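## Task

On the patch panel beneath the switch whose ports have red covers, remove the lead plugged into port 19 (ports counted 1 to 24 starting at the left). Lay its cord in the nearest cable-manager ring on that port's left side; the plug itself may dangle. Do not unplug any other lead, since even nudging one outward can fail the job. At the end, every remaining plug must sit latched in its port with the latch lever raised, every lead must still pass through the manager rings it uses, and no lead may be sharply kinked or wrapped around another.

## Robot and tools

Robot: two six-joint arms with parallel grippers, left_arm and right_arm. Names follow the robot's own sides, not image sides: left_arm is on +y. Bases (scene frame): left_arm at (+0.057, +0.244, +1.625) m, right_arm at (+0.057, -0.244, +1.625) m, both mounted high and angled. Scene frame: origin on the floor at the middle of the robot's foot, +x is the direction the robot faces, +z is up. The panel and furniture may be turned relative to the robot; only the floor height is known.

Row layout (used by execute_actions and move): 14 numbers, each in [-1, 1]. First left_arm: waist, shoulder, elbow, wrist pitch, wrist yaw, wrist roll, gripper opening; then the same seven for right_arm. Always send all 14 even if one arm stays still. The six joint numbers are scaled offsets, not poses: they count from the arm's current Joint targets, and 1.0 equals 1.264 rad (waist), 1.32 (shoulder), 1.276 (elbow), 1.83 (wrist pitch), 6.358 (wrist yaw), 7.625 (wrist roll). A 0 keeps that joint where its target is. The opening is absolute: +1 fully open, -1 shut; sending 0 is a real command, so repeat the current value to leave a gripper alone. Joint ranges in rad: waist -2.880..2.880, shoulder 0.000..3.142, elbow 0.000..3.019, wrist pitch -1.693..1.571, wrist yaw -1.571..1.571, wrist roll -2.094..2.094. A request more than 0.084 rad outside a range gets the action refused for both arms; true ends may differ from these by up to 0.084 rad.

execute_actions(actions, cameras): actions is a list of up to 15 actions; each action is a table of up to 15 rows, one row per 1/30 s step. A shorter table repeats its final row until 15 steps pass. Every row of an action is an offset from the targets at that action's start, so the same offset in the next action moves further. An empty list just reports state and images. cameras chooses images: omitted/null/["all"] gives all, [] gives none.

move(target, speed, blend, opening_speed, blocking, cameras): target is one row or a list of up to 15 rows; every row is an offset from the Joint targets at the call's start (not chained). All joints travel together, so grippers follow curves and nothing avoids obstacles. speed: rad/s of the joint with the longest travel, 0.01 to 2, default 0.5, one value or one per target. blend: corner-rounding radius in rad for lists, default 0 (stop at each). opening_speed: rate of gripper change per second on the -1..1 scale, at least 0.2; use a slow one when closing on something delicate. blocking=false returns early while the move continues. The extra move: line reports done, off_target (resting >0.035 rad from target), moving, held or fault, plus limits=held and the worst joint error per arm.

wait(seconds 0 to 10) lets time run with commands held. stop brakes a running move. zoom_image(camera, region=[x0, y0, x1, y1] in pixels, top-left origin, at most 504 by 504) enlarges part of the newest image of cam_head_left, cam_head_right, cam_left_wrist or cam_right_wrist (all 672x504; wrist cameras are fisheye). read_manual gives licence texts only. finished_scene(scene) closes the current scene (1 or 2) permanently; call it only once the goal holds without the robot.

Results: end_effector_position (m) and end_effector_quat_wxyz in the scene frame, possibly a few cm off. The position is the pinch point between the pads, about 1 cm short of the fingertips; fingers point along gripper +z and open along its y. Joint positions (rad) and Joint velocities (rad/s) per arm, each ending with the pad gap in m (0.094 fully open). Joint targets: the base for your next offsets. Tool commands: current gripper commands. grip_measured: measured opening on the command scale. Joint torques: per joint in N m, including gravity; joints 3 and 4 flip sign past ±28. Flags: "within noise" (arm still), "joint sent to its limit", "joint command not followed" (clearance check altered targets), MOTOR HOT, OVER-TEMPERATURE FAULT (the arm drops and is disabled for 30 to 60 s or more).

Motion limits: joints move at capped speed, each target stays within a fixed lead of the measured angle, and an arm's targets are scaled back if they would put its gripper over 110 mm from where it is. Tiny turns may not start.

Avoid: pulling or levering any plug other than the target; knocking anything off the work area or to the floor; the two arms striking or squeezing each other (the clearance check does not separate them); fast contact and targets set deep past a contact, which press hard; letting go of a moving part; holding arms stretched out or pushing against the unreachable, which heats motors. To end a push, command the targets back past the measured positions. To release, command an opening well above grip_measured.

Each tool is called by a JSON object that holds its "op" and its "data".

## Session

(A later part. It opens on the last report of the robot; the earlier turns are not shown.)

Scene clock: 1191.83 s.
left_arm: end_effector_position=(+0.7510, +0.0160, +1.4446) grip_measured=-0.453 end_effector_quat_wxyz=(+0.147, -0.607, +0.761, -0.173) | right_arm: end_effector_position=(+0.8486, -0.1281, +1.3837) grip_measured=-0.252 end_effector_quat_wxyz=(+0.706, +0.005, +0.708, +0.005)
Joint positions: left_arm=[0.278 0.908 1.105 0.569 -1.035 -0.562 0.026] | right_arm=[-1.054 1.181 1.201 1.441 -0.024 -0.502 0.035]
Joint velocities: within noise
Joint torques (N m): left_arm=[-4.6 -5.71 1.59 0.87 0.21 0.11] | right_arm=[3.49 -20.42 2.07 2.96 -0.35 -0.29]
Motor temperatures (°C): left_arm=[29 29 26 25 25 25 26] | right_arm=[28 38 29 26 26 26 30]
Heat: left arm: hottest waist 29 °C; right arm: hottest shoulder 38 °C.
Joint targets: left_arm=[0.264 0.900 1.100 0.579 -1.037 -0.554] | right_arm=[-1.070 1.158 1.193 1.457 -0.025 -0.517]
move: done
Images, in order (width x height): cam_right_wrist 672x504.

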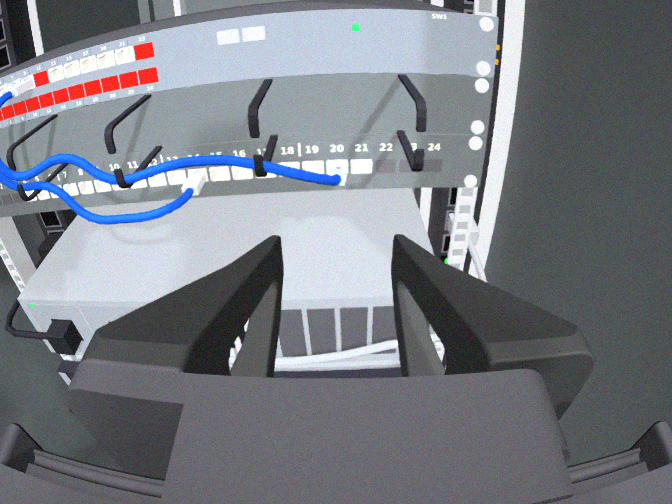

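{"op": "zoom_image", "data": {"camera": "cam_right_wrist", "region": [300, 140, 380, 200]}}

{"op": "zoom_image", "data": {"camera": "cam_right_wrist", "region": [0, 80, 300, 240]}}

Scaled by 6.300 from the camera's 672x504 image, which has a finer 960x720 frame.

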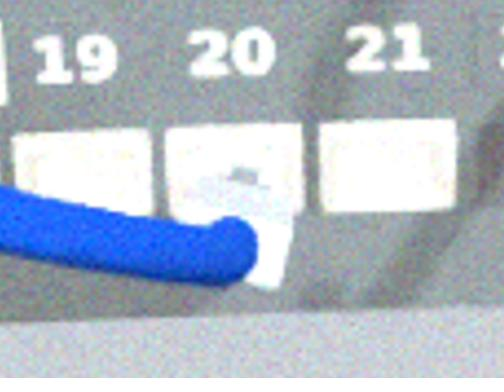

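Scaled by 1.680 from the camera's 672x504 image, which has a finer 960x720 frame.

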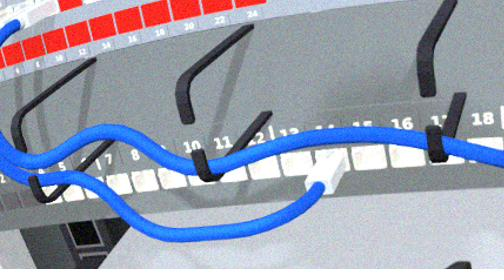

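{"op": "move", "data": {"target": [0.15,0,0,0,0,0,-0.45,0,0,0,0,0,0,-0.25], "speed": 0.5, "cameras": ["cam_left_wrist","cam_head_left","cam_head_right"]}}

{"op": "zoom_image", "data": {"camera": "cam_left_wrist", "region": [430, 0, 672, 250]}}

{"op": "zoom_image", "data": {"camera": "cam_head_left", "region": [290, 170, 410, 230]}}

{"op": "zoom_image", "data": {"camera": "cam_head_right", "region": [265, 175, 385, 235]}}

Scene clock: 1202.70 s.
left_arm: end_effector_position=(+0.7512, +0.0572, +1.4027) grip_measured=-0.453 end_effector_quat_wxyz=(+0.192, -0.600, +0.769, -0.107) | right_arm: end_effector_position=(+0.8486, -0.1281, +1.3837) grip_measured=-0.252 end_effector_quat_wxyz=(+0.706, +0.005, +0.708, +0.004)
Joint positions: left_arm=[0.439 0.908 1.105 0.569 -1.035 -0.562 0.026] | right_arm=[-1.054 1.181 1.201 1.441 -0.024 -0.503 0.035]
Joint velocities: within noise
Joint torques (N m): left_arm=[-1.85 -8.29 2.02 0.96 0.1 0.11] | right_arm=[3.66 -20.66 2.04 2.92 -0.36 -0.29]
Motor temperatures (°C): left_arm=[29 29 26 25 25 25 26] | right_arm=[28 38 29 26 26 26 30]
Heat: left arm: hottest waist 29 °C; right arm: hottest shoulder 38 °C.
Joint targets: left_arm=[0.453 0.900 1.100 0.579 -1.036 -0.554] | right_arm=[-1.070 1.158 1.193 1.457 -0.025 -0.517]
move: done
Images, in order (width x height): cam_head_left 672x504, cam_head_right 672x504, cam_left_wrist 672x504.

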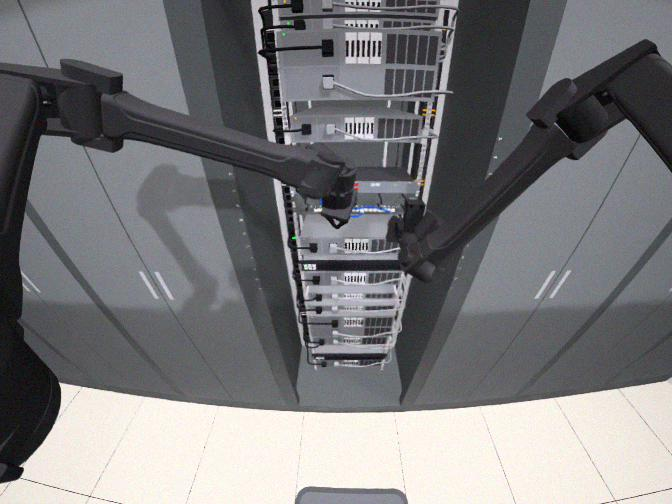

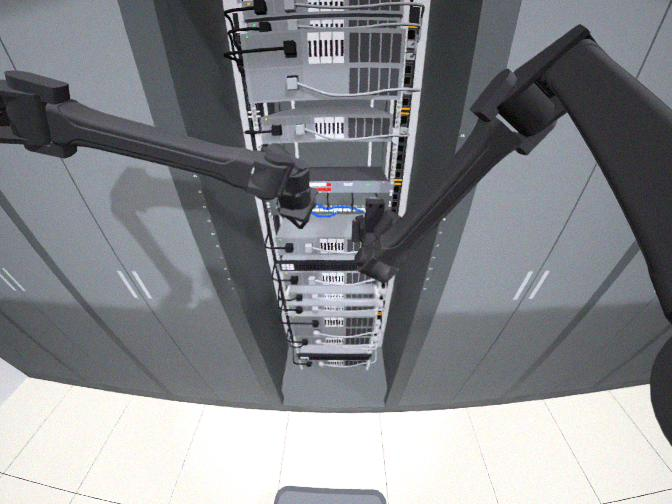

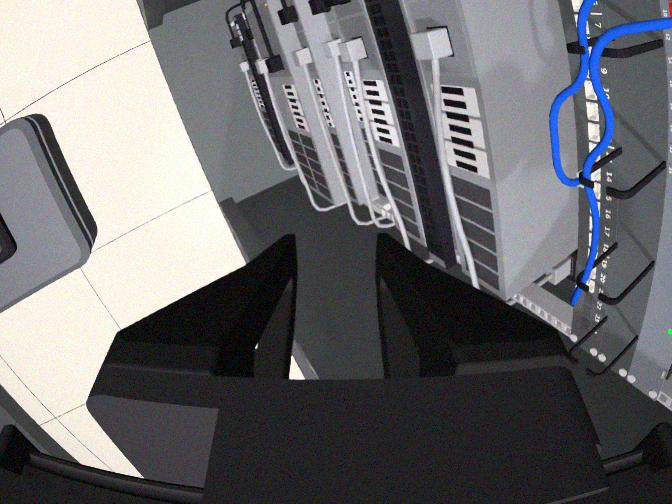

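Scaled by 2.016 from the camera's 672x504 image, which has a finer 960x720 frame.

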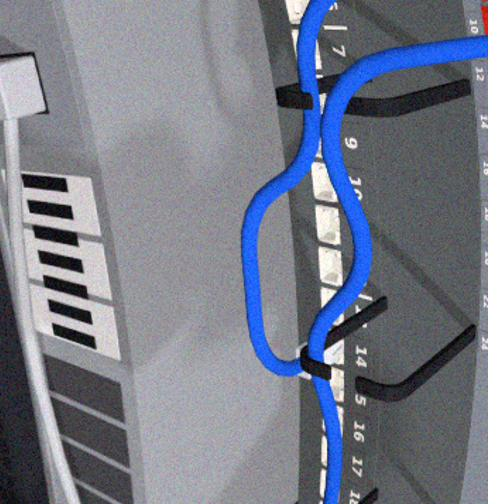

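Scaled by 4.200 from the camera's 672x504 image, which has a finer 960x720 frame.

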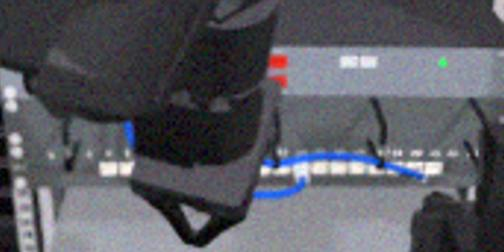

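Scaled by 4.200 from the camera's 672x504 image, which has a finer 960x720 frame.

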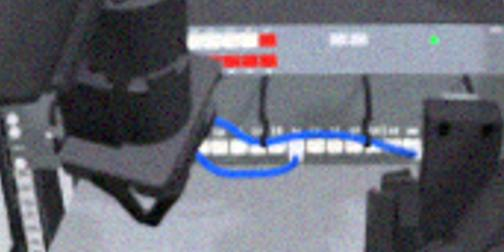

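{"op": "move", "data": {"target": [[0.35,0,0,0,0,0,-0.45,0,0,0,0,0,0,-0.25],[0.35,0,0,0,0,0,-0.45,0.2326,0.158,0.117,0.0164,0.003,-0.0334,-0.25]], "speed": 0.6, "cameras": ["cam_right_wrist","cam_head_left"]}}

{"op": "zoom_image", "data": {"camera": "cam_right_wrist", "region": [150, 60, 350, 220]}}

{"op": "zoom_image", "data": {"camera": "cam_right_wrist", "region": [350, 60, 550, 220]}}

Scene clock: 1216.77 s.
left_arm: end_effector_position=(+0.7465, +0.1987, +1.3268) grip_measured=-0.453 end_effector_quat_wxyz=(+0.307, -0.558, +0.767, +0.077) | right_arm: end_effector_position=(+0.8426, -0.0017, +1.3803) grip_measured=-0.252 end_effector_quat_wxyz=(+0.702, -0.004, +0.712, +0.017)
Joint positions: left_arm=[0.883 0.908 1.105 0.569 -1.035 -0.562 0.026] | right_arm=[-0.793 1.369 1.327 1.472 -0.01 -0.757 0.035]
Joint velocities: within noise
Joint torques (N m): left_arm=[-0.62 -13.92 3 1.31 -0.1 0.11] | right_arm=[10.93 -15.68 3.41 2.61 -0.35 -0.28]
Motor temperatures (°C): left_arm=[29 29 26 25 25 25 26] | right_arm=[28 38 28 26 26 26 30]
Heat: left arm: hottest waist 29 °C; right arm: hottest shoulder 38 °C.
Joint targets: left_arm=[0.895 0.900 1.100 0.579 -1.037 -0.554] | right_arm=[-0.776 1.367 1.343 1.487 -0.007 -0.772]
move: done
Images, in order (width x height): cam_head_left 672x504, cam_right_wrist 672x504.

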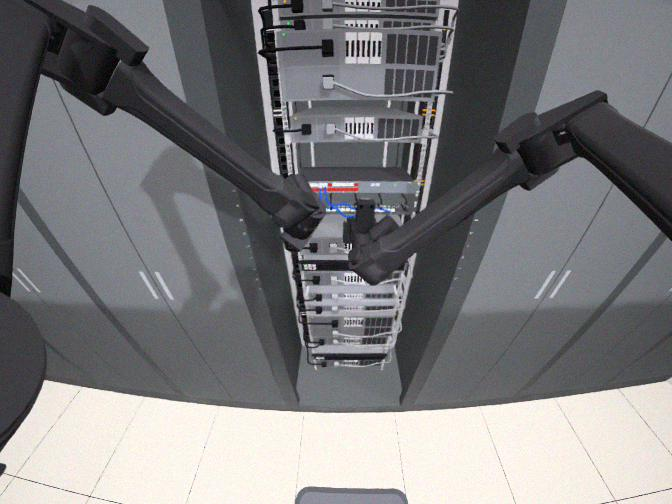

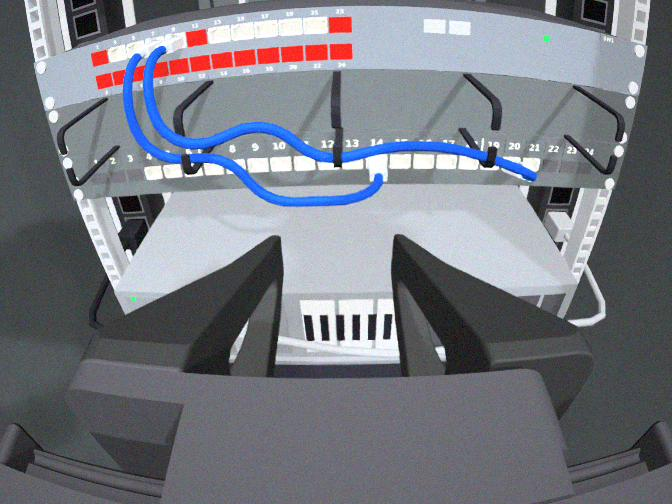

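Scaled by 2.520 from the camera's 672x504 image, which has a finer 960x720 frame.

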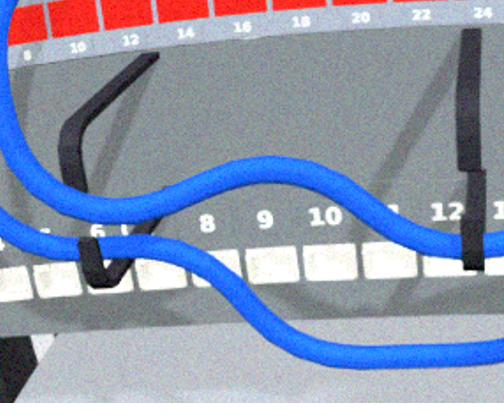

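Scaled by 2.520 from the camera's 672x504 image, which has a finer 960x720 frame.

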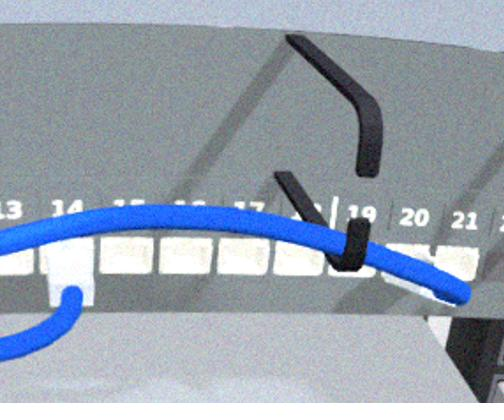

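{"op": "zoom_image", "data": {"camera": "cam_right_wrist", "region": [140, 80, 240, 190]}}

Scaled by 4.582 from the camera's 672x504 image, which has a finer 960x720 frame.

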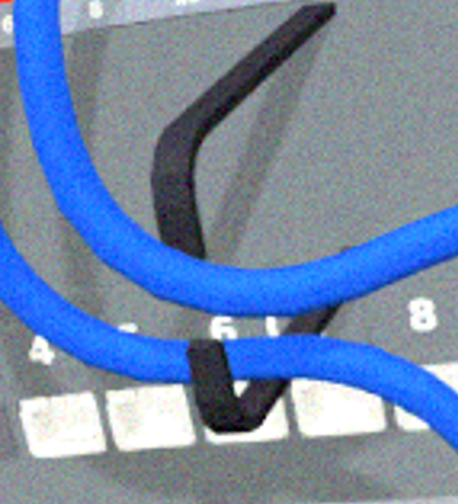

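{"op": "move", "data": {"target": [0,0,0,0,0,0,-0.45,0,0,0,0,0,0.206,-0.25], "speed": 1.0, "cameras": ["cam_right_wrist"]}}

{"op": "zoom_image", "data": {"camera": "cam_right_wrist", "region": [270, 150, 430, 290]}}

Scene clock: 1228.33 s.
left_arm: end_effector_position=(+0.7465, +0.1987, +1.3268) grip_measured=-0.453 end_effector_quat_wxyz=(+0.307, -0.558, +0.767, +0.077) | right_arm: end_effector_position=(+0.8426, -0.0019, +1.3804) grip_measured=-0.252 end_effector_quat_wxyz=(+0.492, +0.493, +0.513, +0.501)
Joint positions: left_arm=[0.883 0.908 1.105 0.569 -1.035 -0.562 0.026] | right_arm=[-0.793 1.369 1.327 1.473 -0.01 0.784 0.035]
Joint velocities: within noise
Joint torques (N m): left_arm=[-0.38 -14.1 3 1.51 -0.09 0.12] | right_arm=[10.81 -15.62 3.37 2.62 -0.34 -0.1]
Motor temperatures (°C): left_arm=[29 29 26 25 25 25 26] | right_arm=[28 37 28 25 26 26 30]
Heat: left arm: hottest waist 29 °C; right arm: hottest shoulder 37 °C.
Joint targets: left_arm=[0.895 0.900 1.100 0.579 -1.037 -0.554] | right_arm=[-0.776 1.367 1.343 1.487 -0.007 0.799]
move: done
Images, in order (width x height): cam_right_wrist 672x504.

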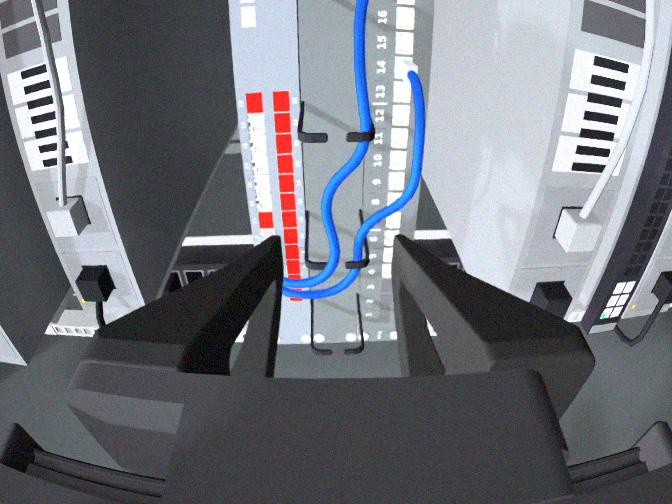

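Scaled by 3.150 from the camera's 672x504 image, which has a finer 960x720 frame.

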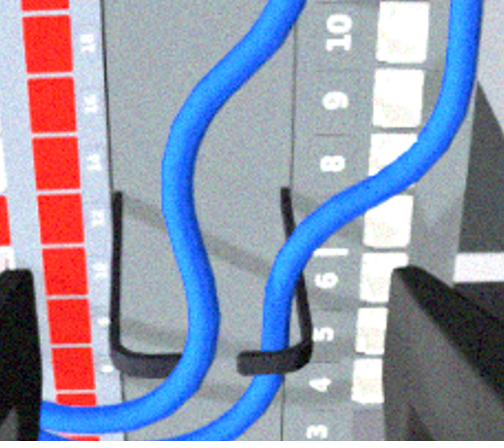

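{"op": "move", "data": {"target": [[0,0,0,0,0,0,-0.45,-0.2,-0.13,-0.1,-0.0164,-0.003,0.03,-0.25],[-0.3774,0.0803,0.3723,-0.188,0.0175,-0.0333,-0.45,-0.2,-0.13,-0.1,-0.0164,-0.003,0.03,-0.25]], "speed": [0.6,0.4]}}

{"op": "zoom_image", "data": {"camera": "cam_left_wrist", "region": [200, 80, 500, 380]}}

Scene clock: 1247.93 s.
left_arm: end_effector_position=(+0.9065, +0.0770, +1.4329) grip_measured=-0.453 end_effector_quat_wxyz=(+0.183, -0.685, +0.680, -0.187) | right_arm: end_effector_position=(+0.8527, -0.1175, +1.3915) grip_measured=-0.252 end_effector_quat_wxyz=(+0.510, +0.497, +0.492, +0.501)
Joint positions: left_arm=[0.432 0.994 1.556 0.242 -0.927 -0.799 0.026] | right_arm=[-1.015 1.198 1.222 1.464 -0.022 1.014 0.035]
Joint velocities: within noise
Joint torques (N m): left_arm=[-4.07 -8.35 5.12 0.24 0.29 -0.03] | right_arm=[4.13 -18.32 2.03 1.98 -0.48 -0.12]
Motor temperatures (°C): left_arm=[29 29 26 25 25 25 26] | right_arm=[28 36 28 25 26 26 30]
Heat: left arm: hottest waist 29 °C; right arm: hottest shoulder 36 °C.
Joint targets: left_arm=[0.419 1.006 1.576 0.235 -0.925 -0.808] | right_arm=[-1.029 1.195 1.215 1.457 -0.026 1.028]
move: done

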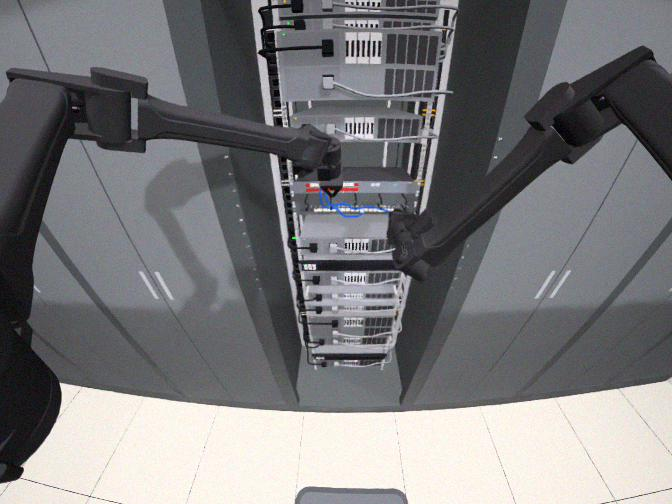

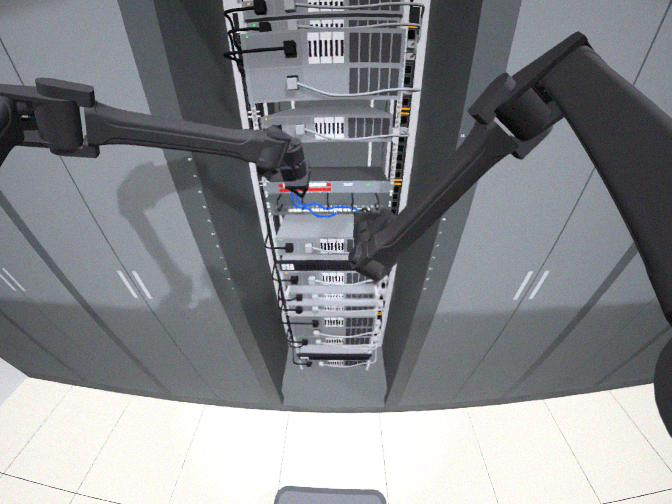

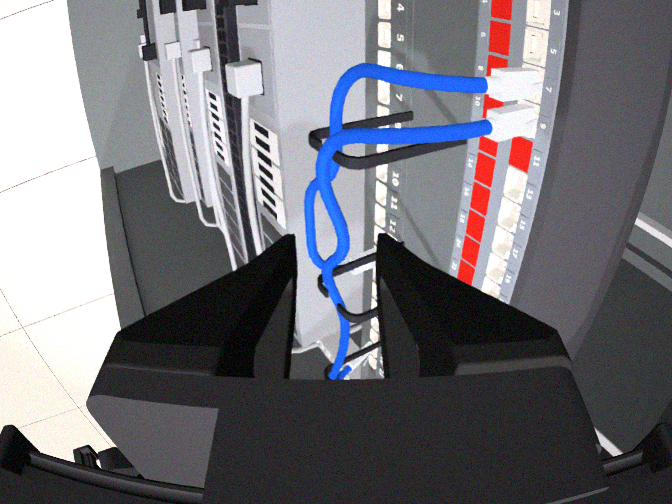

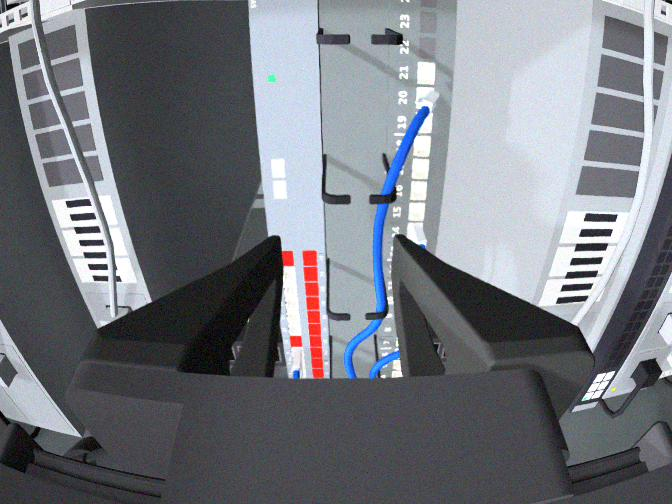

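Scaled by 1.680 from the camera's 672x504 image, which has a finer 960x720 frame.

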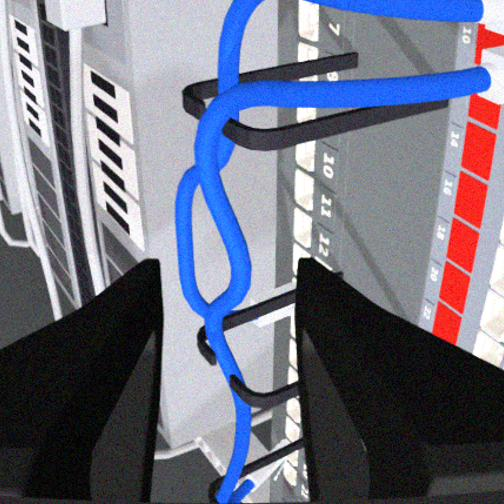

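{"op": "move", "data": {"target": [0.1693,0.0742,0.116,-0.1063,0.0206,-0.0241,-0.45,0,0,0,0,0,0,-0.25], "speed": 0.12}}

{"op": "zoom_image", "data": {"camera": "cam_left_wrist", "region": [200, 80, 500, 380]}}

{"op": "zoom_image", "data": {"camera": "cam_right_wrist", "region": [250, 200, 450, 390]}}

Scene clock: 1291.10 s.
left_arm: end_effector_position=(+0.9265, +0.0735, +1.3739) grip_measured=-0.453 end_effector_quat_wxyz=(+0.181, -0.681, +0.686, -0.182) | right_arm: end_effector_position=(+0.8527, -0.1174, +1.3914) grip_measured=-0.252 end_effector_quat_wxyz=(+0.510, +0.497, +0.492, +0.501)
Joint positions: left_arm=[0.617 1.09 1.691 0.047 -0.796 -0.982 0.026] | right_arm=[-1.015 1.198 1.222 1.464 -0.022 1.015 0.035]
Joint velocities: within noise
Joint torques (N m): left_arm=[-2.37 -11.63 7.06 0.35 0.23 -0.05] | right_arm=[4.13 -18.26 2.04 2 -0.49 -0.12]
Motor temperatures (°C): left_arm=[29 29 27 24 25 25 26] | right_arm=[28 35 28 25 26 26 29]
Heat: left arm: hottest waist 29 °C; right arm: hottest shoulder 35 °C.
Joint targets: left_arm=[0.632 1.104 1.724 0.040 -0.794 -0.992] | right_arm=[-1.029 1.195 1.215 1.457 -0.025 1.028]
move: done

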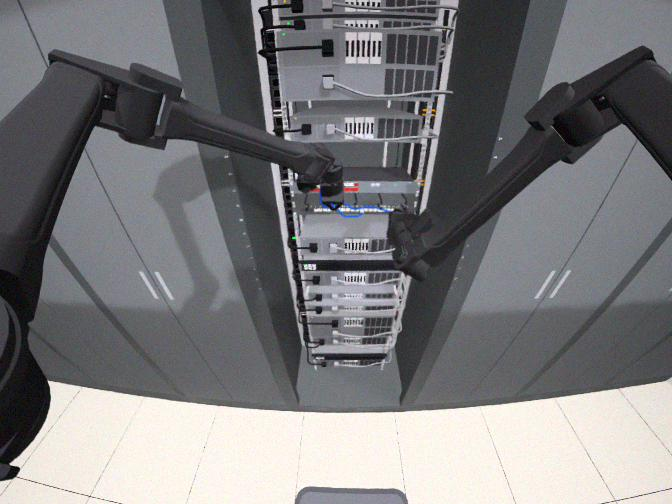

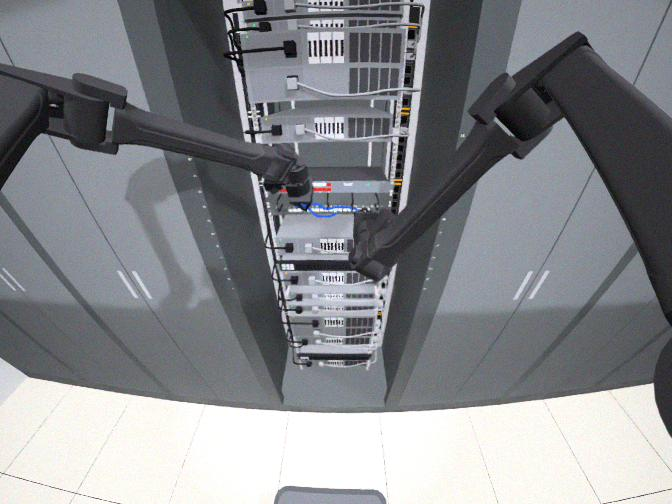

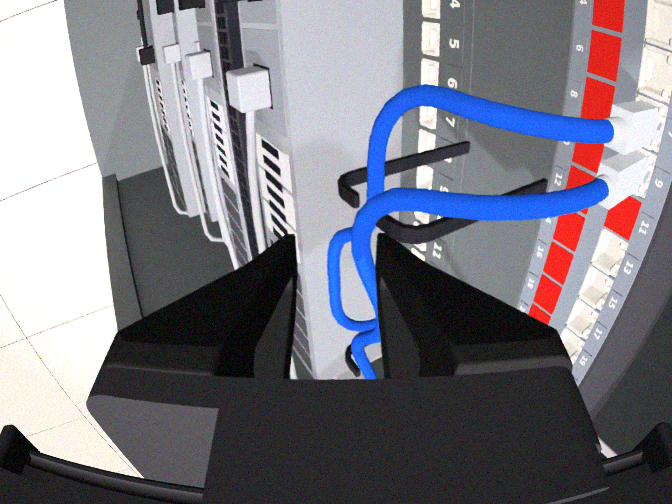

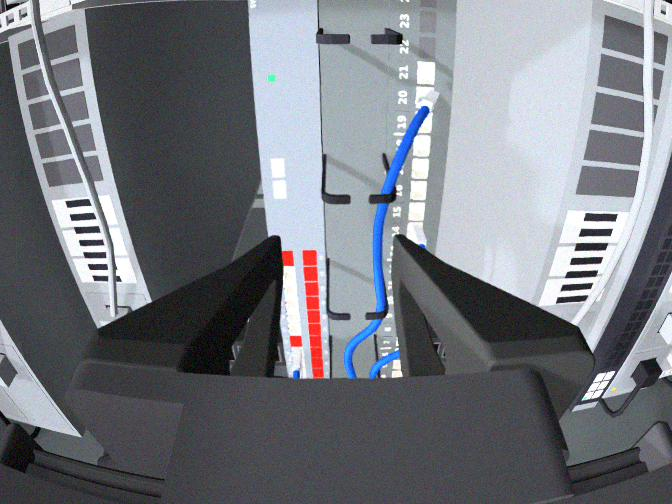

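Scaled by 1.680 from the camera's 672x504 image, which has a finer 960x720 frame.

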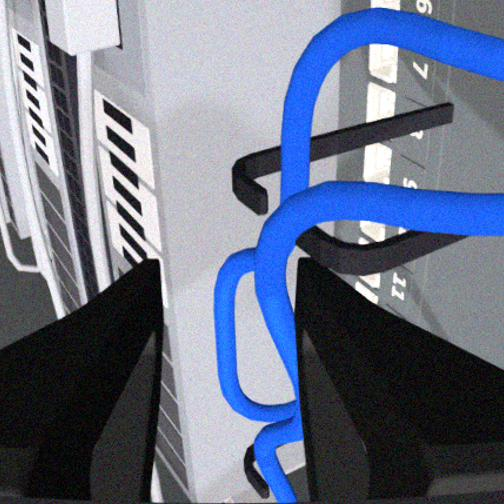

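Scaled by 2.520 from the camera's 672x504 image, which has a finer 960x720 frame.

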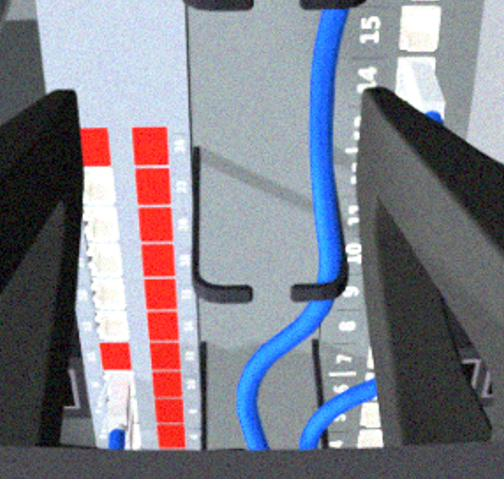

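{"op": "move", "data": {"target": [[-0.1345,-0.0288,-0.0713,0.0891,-0.0165,0.0195,-0.45,0,0,0,0,0,0,-0.25],[-0.0427,0.0288,0.0243,0.0284,-0.0068,0.0067,-0.45,0,0,0,0,0,0,-0.25]], "speed": 0.12, "cameras": ["cam_left_wrist"]}}

{"op": "zoom_image", "data": {"camera": "cam_left_wrist", "region": [200, 80, 500, 380]}}

Scene clock: 1324.17 s.
left_arm: end_effector_position=(+0.9343, +0.0556, +1.3809) grip_measured=-0.453 end_effector_quat_wxyz=(+0.184, -0.684, +0.682, -0.183) | right_arm: end_effector_position=(+0.8527, -0.1174, +1.3914) grip_measured=-0.252 end_effector_quat_wxyz=(+0.509, +0.497, +0.492, +0.501)
Joint positions: left_arm=[0.563 1.129 1.726 0.1 -0.84 -0.932 0.026] | right_arm=[-1.015 1.198 1.222 1.464 -0.022 1.015 0.035]
Joint velocities: within noise
Joint torques (N m): left_arm=[-2.73 -10.46 6.58 0.29 0.26 -0.03] | right_arm=[4.07 -18.2 1.99 2.09 -0.48 -0.13]
Motor temperatures (°C): left_arm=[28 29 28 24 25 25 25] | right_arm=[28 35 28 25 26 26 29]
Heat: left arm: hottest shoulder 29 °C; right arm: hottest shoulder 35 °C.
Joint targets: left_arm=[0.578 1.142 1.755 0.092 -0.838 -0.941] | right_arm=[-1.029 1.195 1.215 1.457 -0.025 1.028]
move: done
Images, in order (width x height): cam_left_wrist 672x504.

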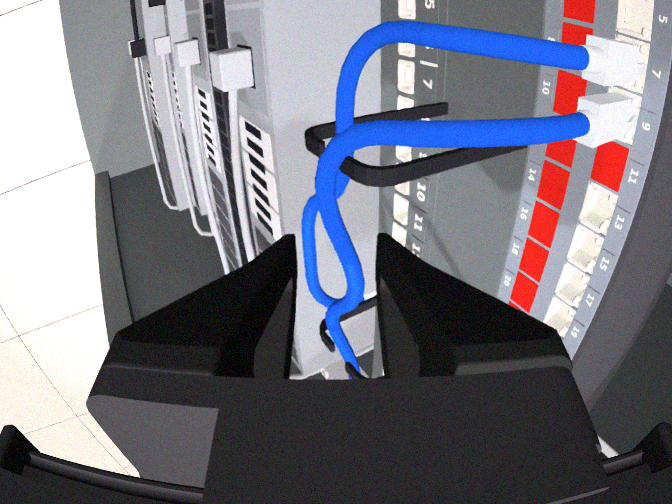

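Scaled by 1.680 from the camera's 672x504 image, which has a finer 960x720 frame.

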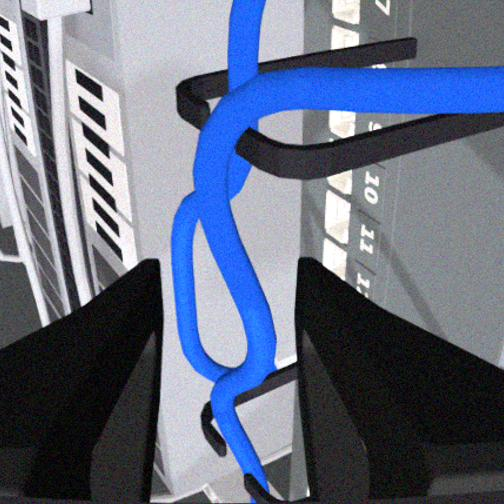

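{"op": "execute_actions", "data": {"actions": []}}

{"op": "zoom_image", "data": {"camera": "cam_left_wrist", "region": [200, 80, 500, 380]}}

{"op": "zoom_image", "data": {"camera": "cam_right_wrist", "region": [150, 0, 650, 400]}}

Scene clock: 1349.57 s.
left_arm: end_effector_position=(+0.9345, +0.0557, +1.3810) grip_measured=-0.453 end_effector_quat_wxyz=(+0.184, -0.684, +0.682, -0.183) | right_arm: end_effector_position=(+0.8527, -0.1174, +1.3914) grip_measured=-0.252 end_effector_quat_wxyz=(+0.509, +0.497, +0.492, +0.501)
Joint positions: left_arm=[0.563 1.129 1.726 0.1 -0.839 -0.933 0.026] | right_arm=[-1.015 1.198 1.222 1.464 -0.023 1.015 0.035]
Joint velocities: within noise
Joint torques (N m): left_arm=[-2.84 -10.93 6.57 0.31 0.24 -0.08] | right_arm=[3.9 -18.55 1.99 2.06 -0.46 -0.12]
Motor temperatures (°C): left_arm=[28 30 27 24 25 25 25] | right_arm=[28 35 27 25 26 26 29]
Heat: left arm: hottest shoulder 30 °C; right arm: hottest shoulder 35 °C.
Joint targets: left_arm=[0.578 1.142 1.755 0.092 -0.837 -0.941] | right_arm=[-1.029 1.195 1.215 1.457 -0.026 1.028]
Tool commands: left_gripper/opening=-0.45 right_gripper/opening=-0.25

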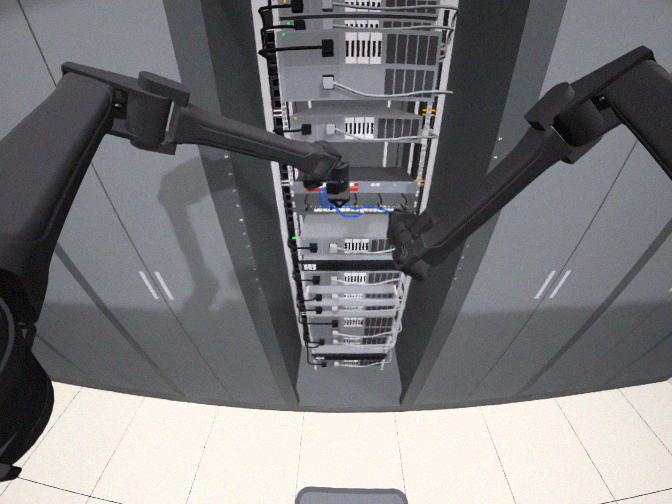

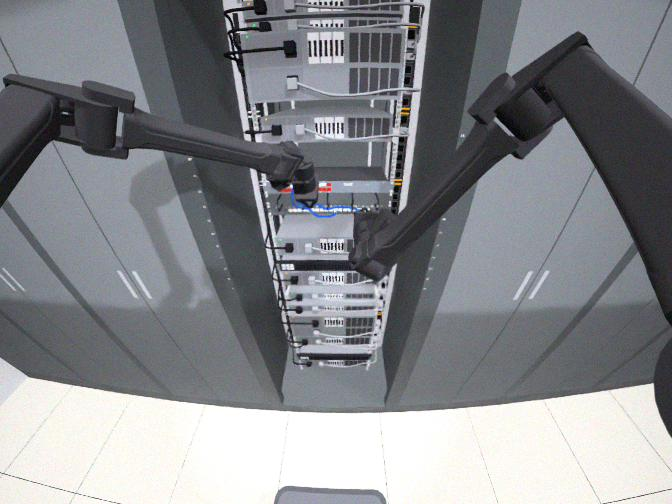

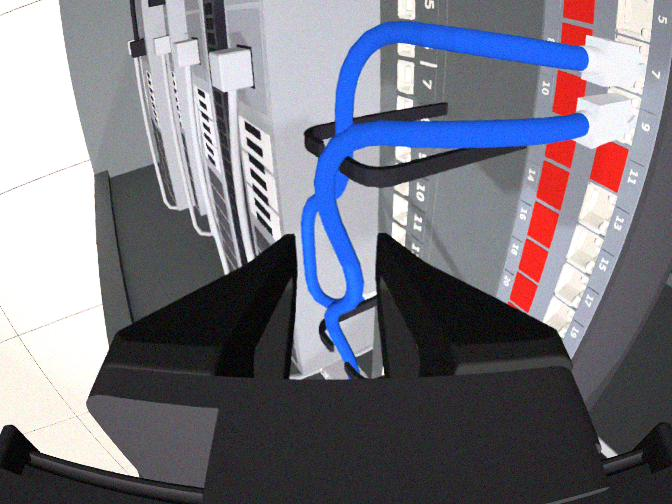

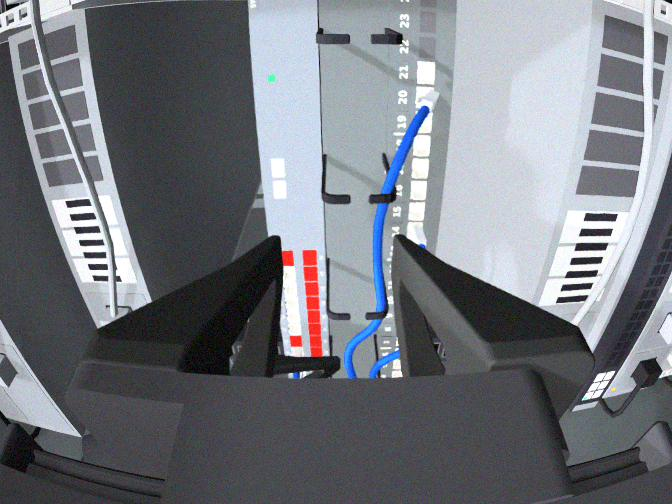

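Scaled by 1.680 from the camera's 672x504 image, which has a finer 960x720 frame.

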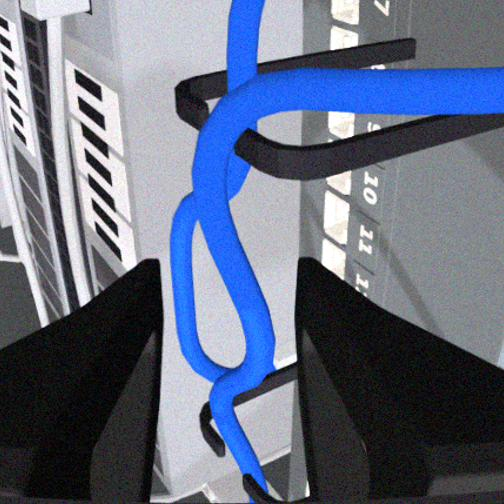

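Scaled by 1.008 from the camera's 672x504 image, which has a finer 960x720 frame.

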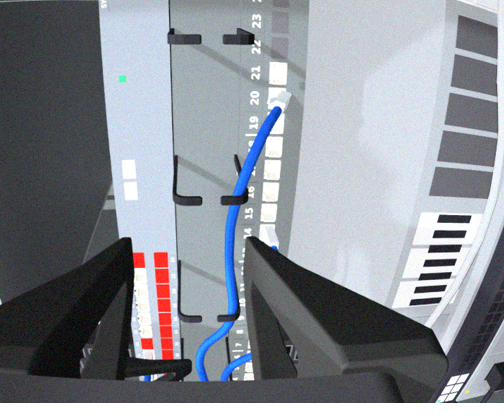

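{"op": "move", "data": {"target": [0,0,0,0,0,0,-1,0,0,0,0,0,0,-0.25], "opening_speed": 0.3, "cameras": ["cam_left_wrist"]}}

{"op": "zoom_image", "data": {"camera": "cam_left_wrist", "region": [200, 80, 500, 380]}}

Scene clock: 1359.37 s.
left_arm: end_effector_position=(+0.9345, +0.0557, +1.3810) grip_measured=-0.991 end_effector_quat_wxyz=(+0.184, -0.684, +0.682, -0.183) | right_arm: end_effector_position=(+0.8527, -0.1174, +1.3914) grip_measured=-0.252 end_effector_quat_wxyz=(+0.509, +0.497, +0.492, +0.501)
Joint positions: left_arm=[0.563 1.129 1.726 0.1 -0.839 -0.933 0] | right_arm=[-1.015 1.198 1.222 1.464 -0.023 1.015 0.035]
Joint velocities: within noise
Joint torques (N m): left_arm=[-3.02 -10.99 6.57 0.49 0.25 -0.06] | right_arm=[3.96 -18.43 2.06 2.03 -0.47 -0.12]
Motor temperatures (°C): left_arm=[28 30 27 24 25 25 25] | right_arm=[28 35 27 25 26 26 29]
Heat: left arm: hottest shoulder 30 °C; right arm: hottest shoulder 35 °C.
Joint targets: left_arm=[0.578 1.142 1.755 0.092 -0.837 -0.941] | right_arm=[-1.029 1.195 1.215 1.457 -0.026 1.028]
move: done
Images, in order (width x height): cam_left_wrist 672x504.

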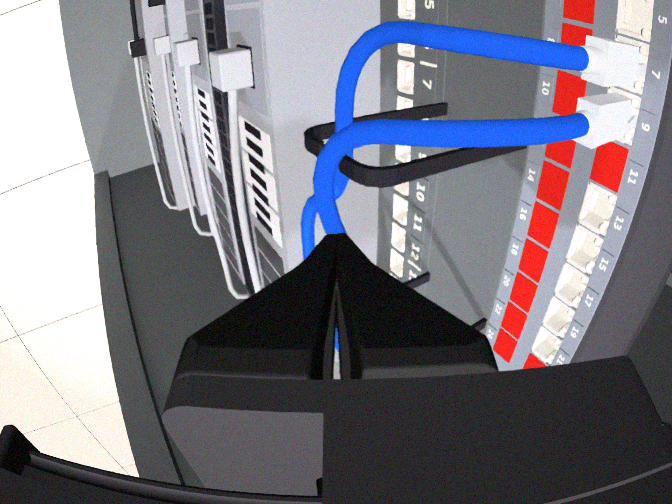

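Scaled by 1.680 from the camera's 672x504 image, which has a finer 960x720 frame.

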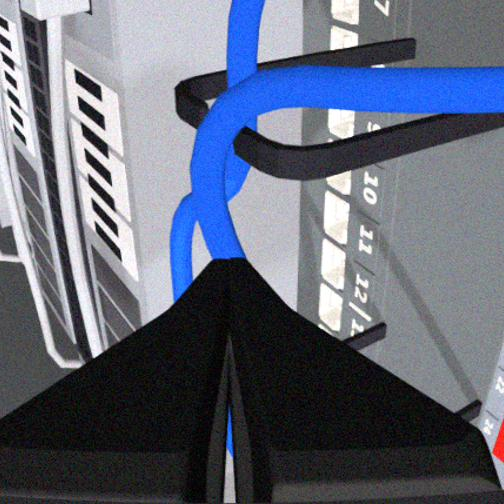

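{"op": "move", "data": {"target": [[0,0,0,0,0,0,-0.45,0,0,0,0,0,0,-0.25],[0.0237,0.0205,0.0368,-0.0246,0.0035,-0.0037,-0.45,0,0,0,0,0,0,-0.25]], "opening_speed": 0.4, "speed": 0.08, "cameras": ["cam_left_wrist"]}}

{"op": "zoom_image", "data": {"camera": "cam_left_wrist", "region": [200, 80, 500, 380]}}

Scene clock: 1383.53 s.
left_arm: end_effector_position=(+0.9418, +0.0557, +1.3705) grip_measured=-0.453 end_effector_quat_wxyz=(+0.183, -0.683, +0.684, -0.182) | right_arm: end_effector_position=(+0.8527, -0.1174, +1.3914) grip_measured=-0.252 end_effector_quat_wxyz=(+0.509, +0.497, +0.492, +0.501)
Joint positions: left_arm=[0.593 1.154 1.771 0.055 -0.818 -0.96 0.026] | right_arm=[-1.015 1.198 1.222 1.464 -0.023 1.015 0.035]
Joint velocities: within noise
Joint torques (N m): left_arm=[-3.02 -11.63 6.95 0.36 0.25 -0.04] | right_arm=[3.96 -18.26 1.96 2.04 -0.47 -0.12]
Motor temperatures (°C): left_arm=[28 30 27 24 25 25 25] | right_arm=[28 35 27 25 26 26 29]
Heat: left arm: hottest shoulder 30 °C; right arm: hottest shoulder 35 °C.
Joint targets: left_arm=[0.608 1.168 1.801 0.047 -0.815 -0.969] | right_arm=[-1.029 1.195 1.215 1.457 -0.026 1.028]
move: done
Images, in order (width x height): cam_left_wrist 672x504.

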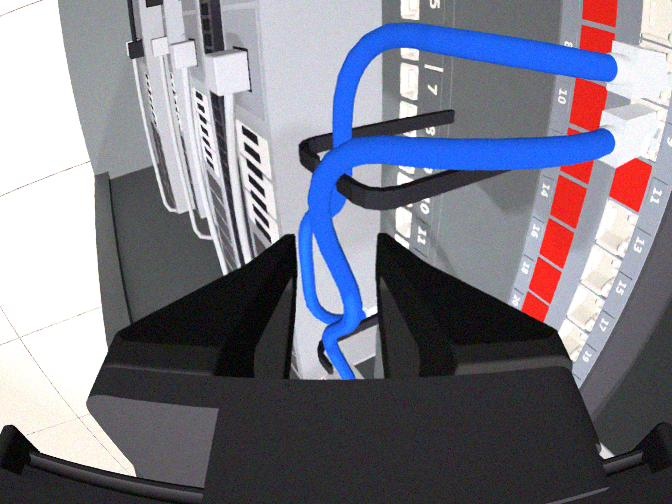

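Scaled by 1.680 from the camera's 672x504 image, which has a finer 960x720 frame.

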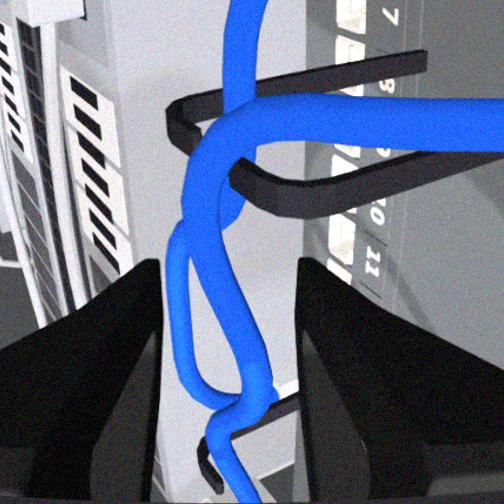

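{"op": "move", "data": {"target": [0,0,0,0,0,0,-1,0,0,0,0,0,0,-0.25], "opening_speed": 0.3, "cameras": ["cam_left_wrist"]}}

{"op": "zoom_image", "data": {"camera": "cam_left_wrist", "region": [200, 80, 500, 380]}}

Scene clock: 1388.07 s.
left_arm: end_effector_position=(+0.9416, +0.0555, +1.3696) grip_measured=-0.906 end_effector_quat_wxyz=(+0.182, -0.685, +0.682, -0.182) | right_arm: end_effector_position=(+0.8527, -0.1174, +1.3914) grip_measured=-0.252 end_effector_quat_wxyz=(+0.509, +0.497, +0.492, +0.501)
Joint positions: left_arm=[0.594 1.155 1.772 0.052 -0.818 -0.968 0.004] | right_arm=[-1.015 1.198 1.222 1.464 -0.023 1.015 0.035]
Joint velocities: within noise
Joint torques (N m): left_arm=[-3.37 -11.58 6.89 0.54 0.25 0.06] | right_arm=[4.07 -18.55 1.98 2.04 -0.47 -0.13]
Motor temperatures (°C): left_arm=[28 30 27 24 25 25 25] | right_arm=[28 35 27 25 26 26 29]
Heat: left arm: hottest shoulder 30 °C; right arm: hottest shoulder 35 °C.
Joint targets: left_arm=[0.608 1.169 1.802 0.047 -0.815 -0.969] | right_arm=[-1.029 1.195 1.215 1.457 -0.026 1.028]
move: done
Images, in order (width x height): cam_left_wrist 672x504.

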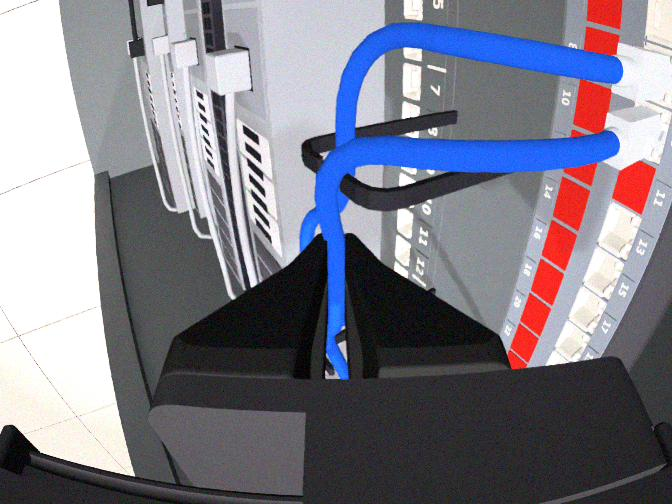

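Scaled by 1.680 from the camera's 672x504 image, which has a finer 960x720 frame.

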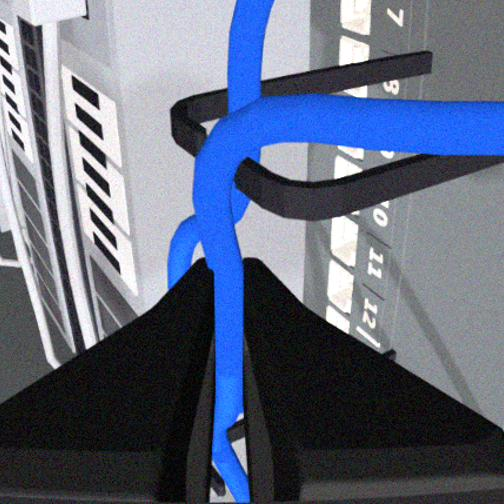

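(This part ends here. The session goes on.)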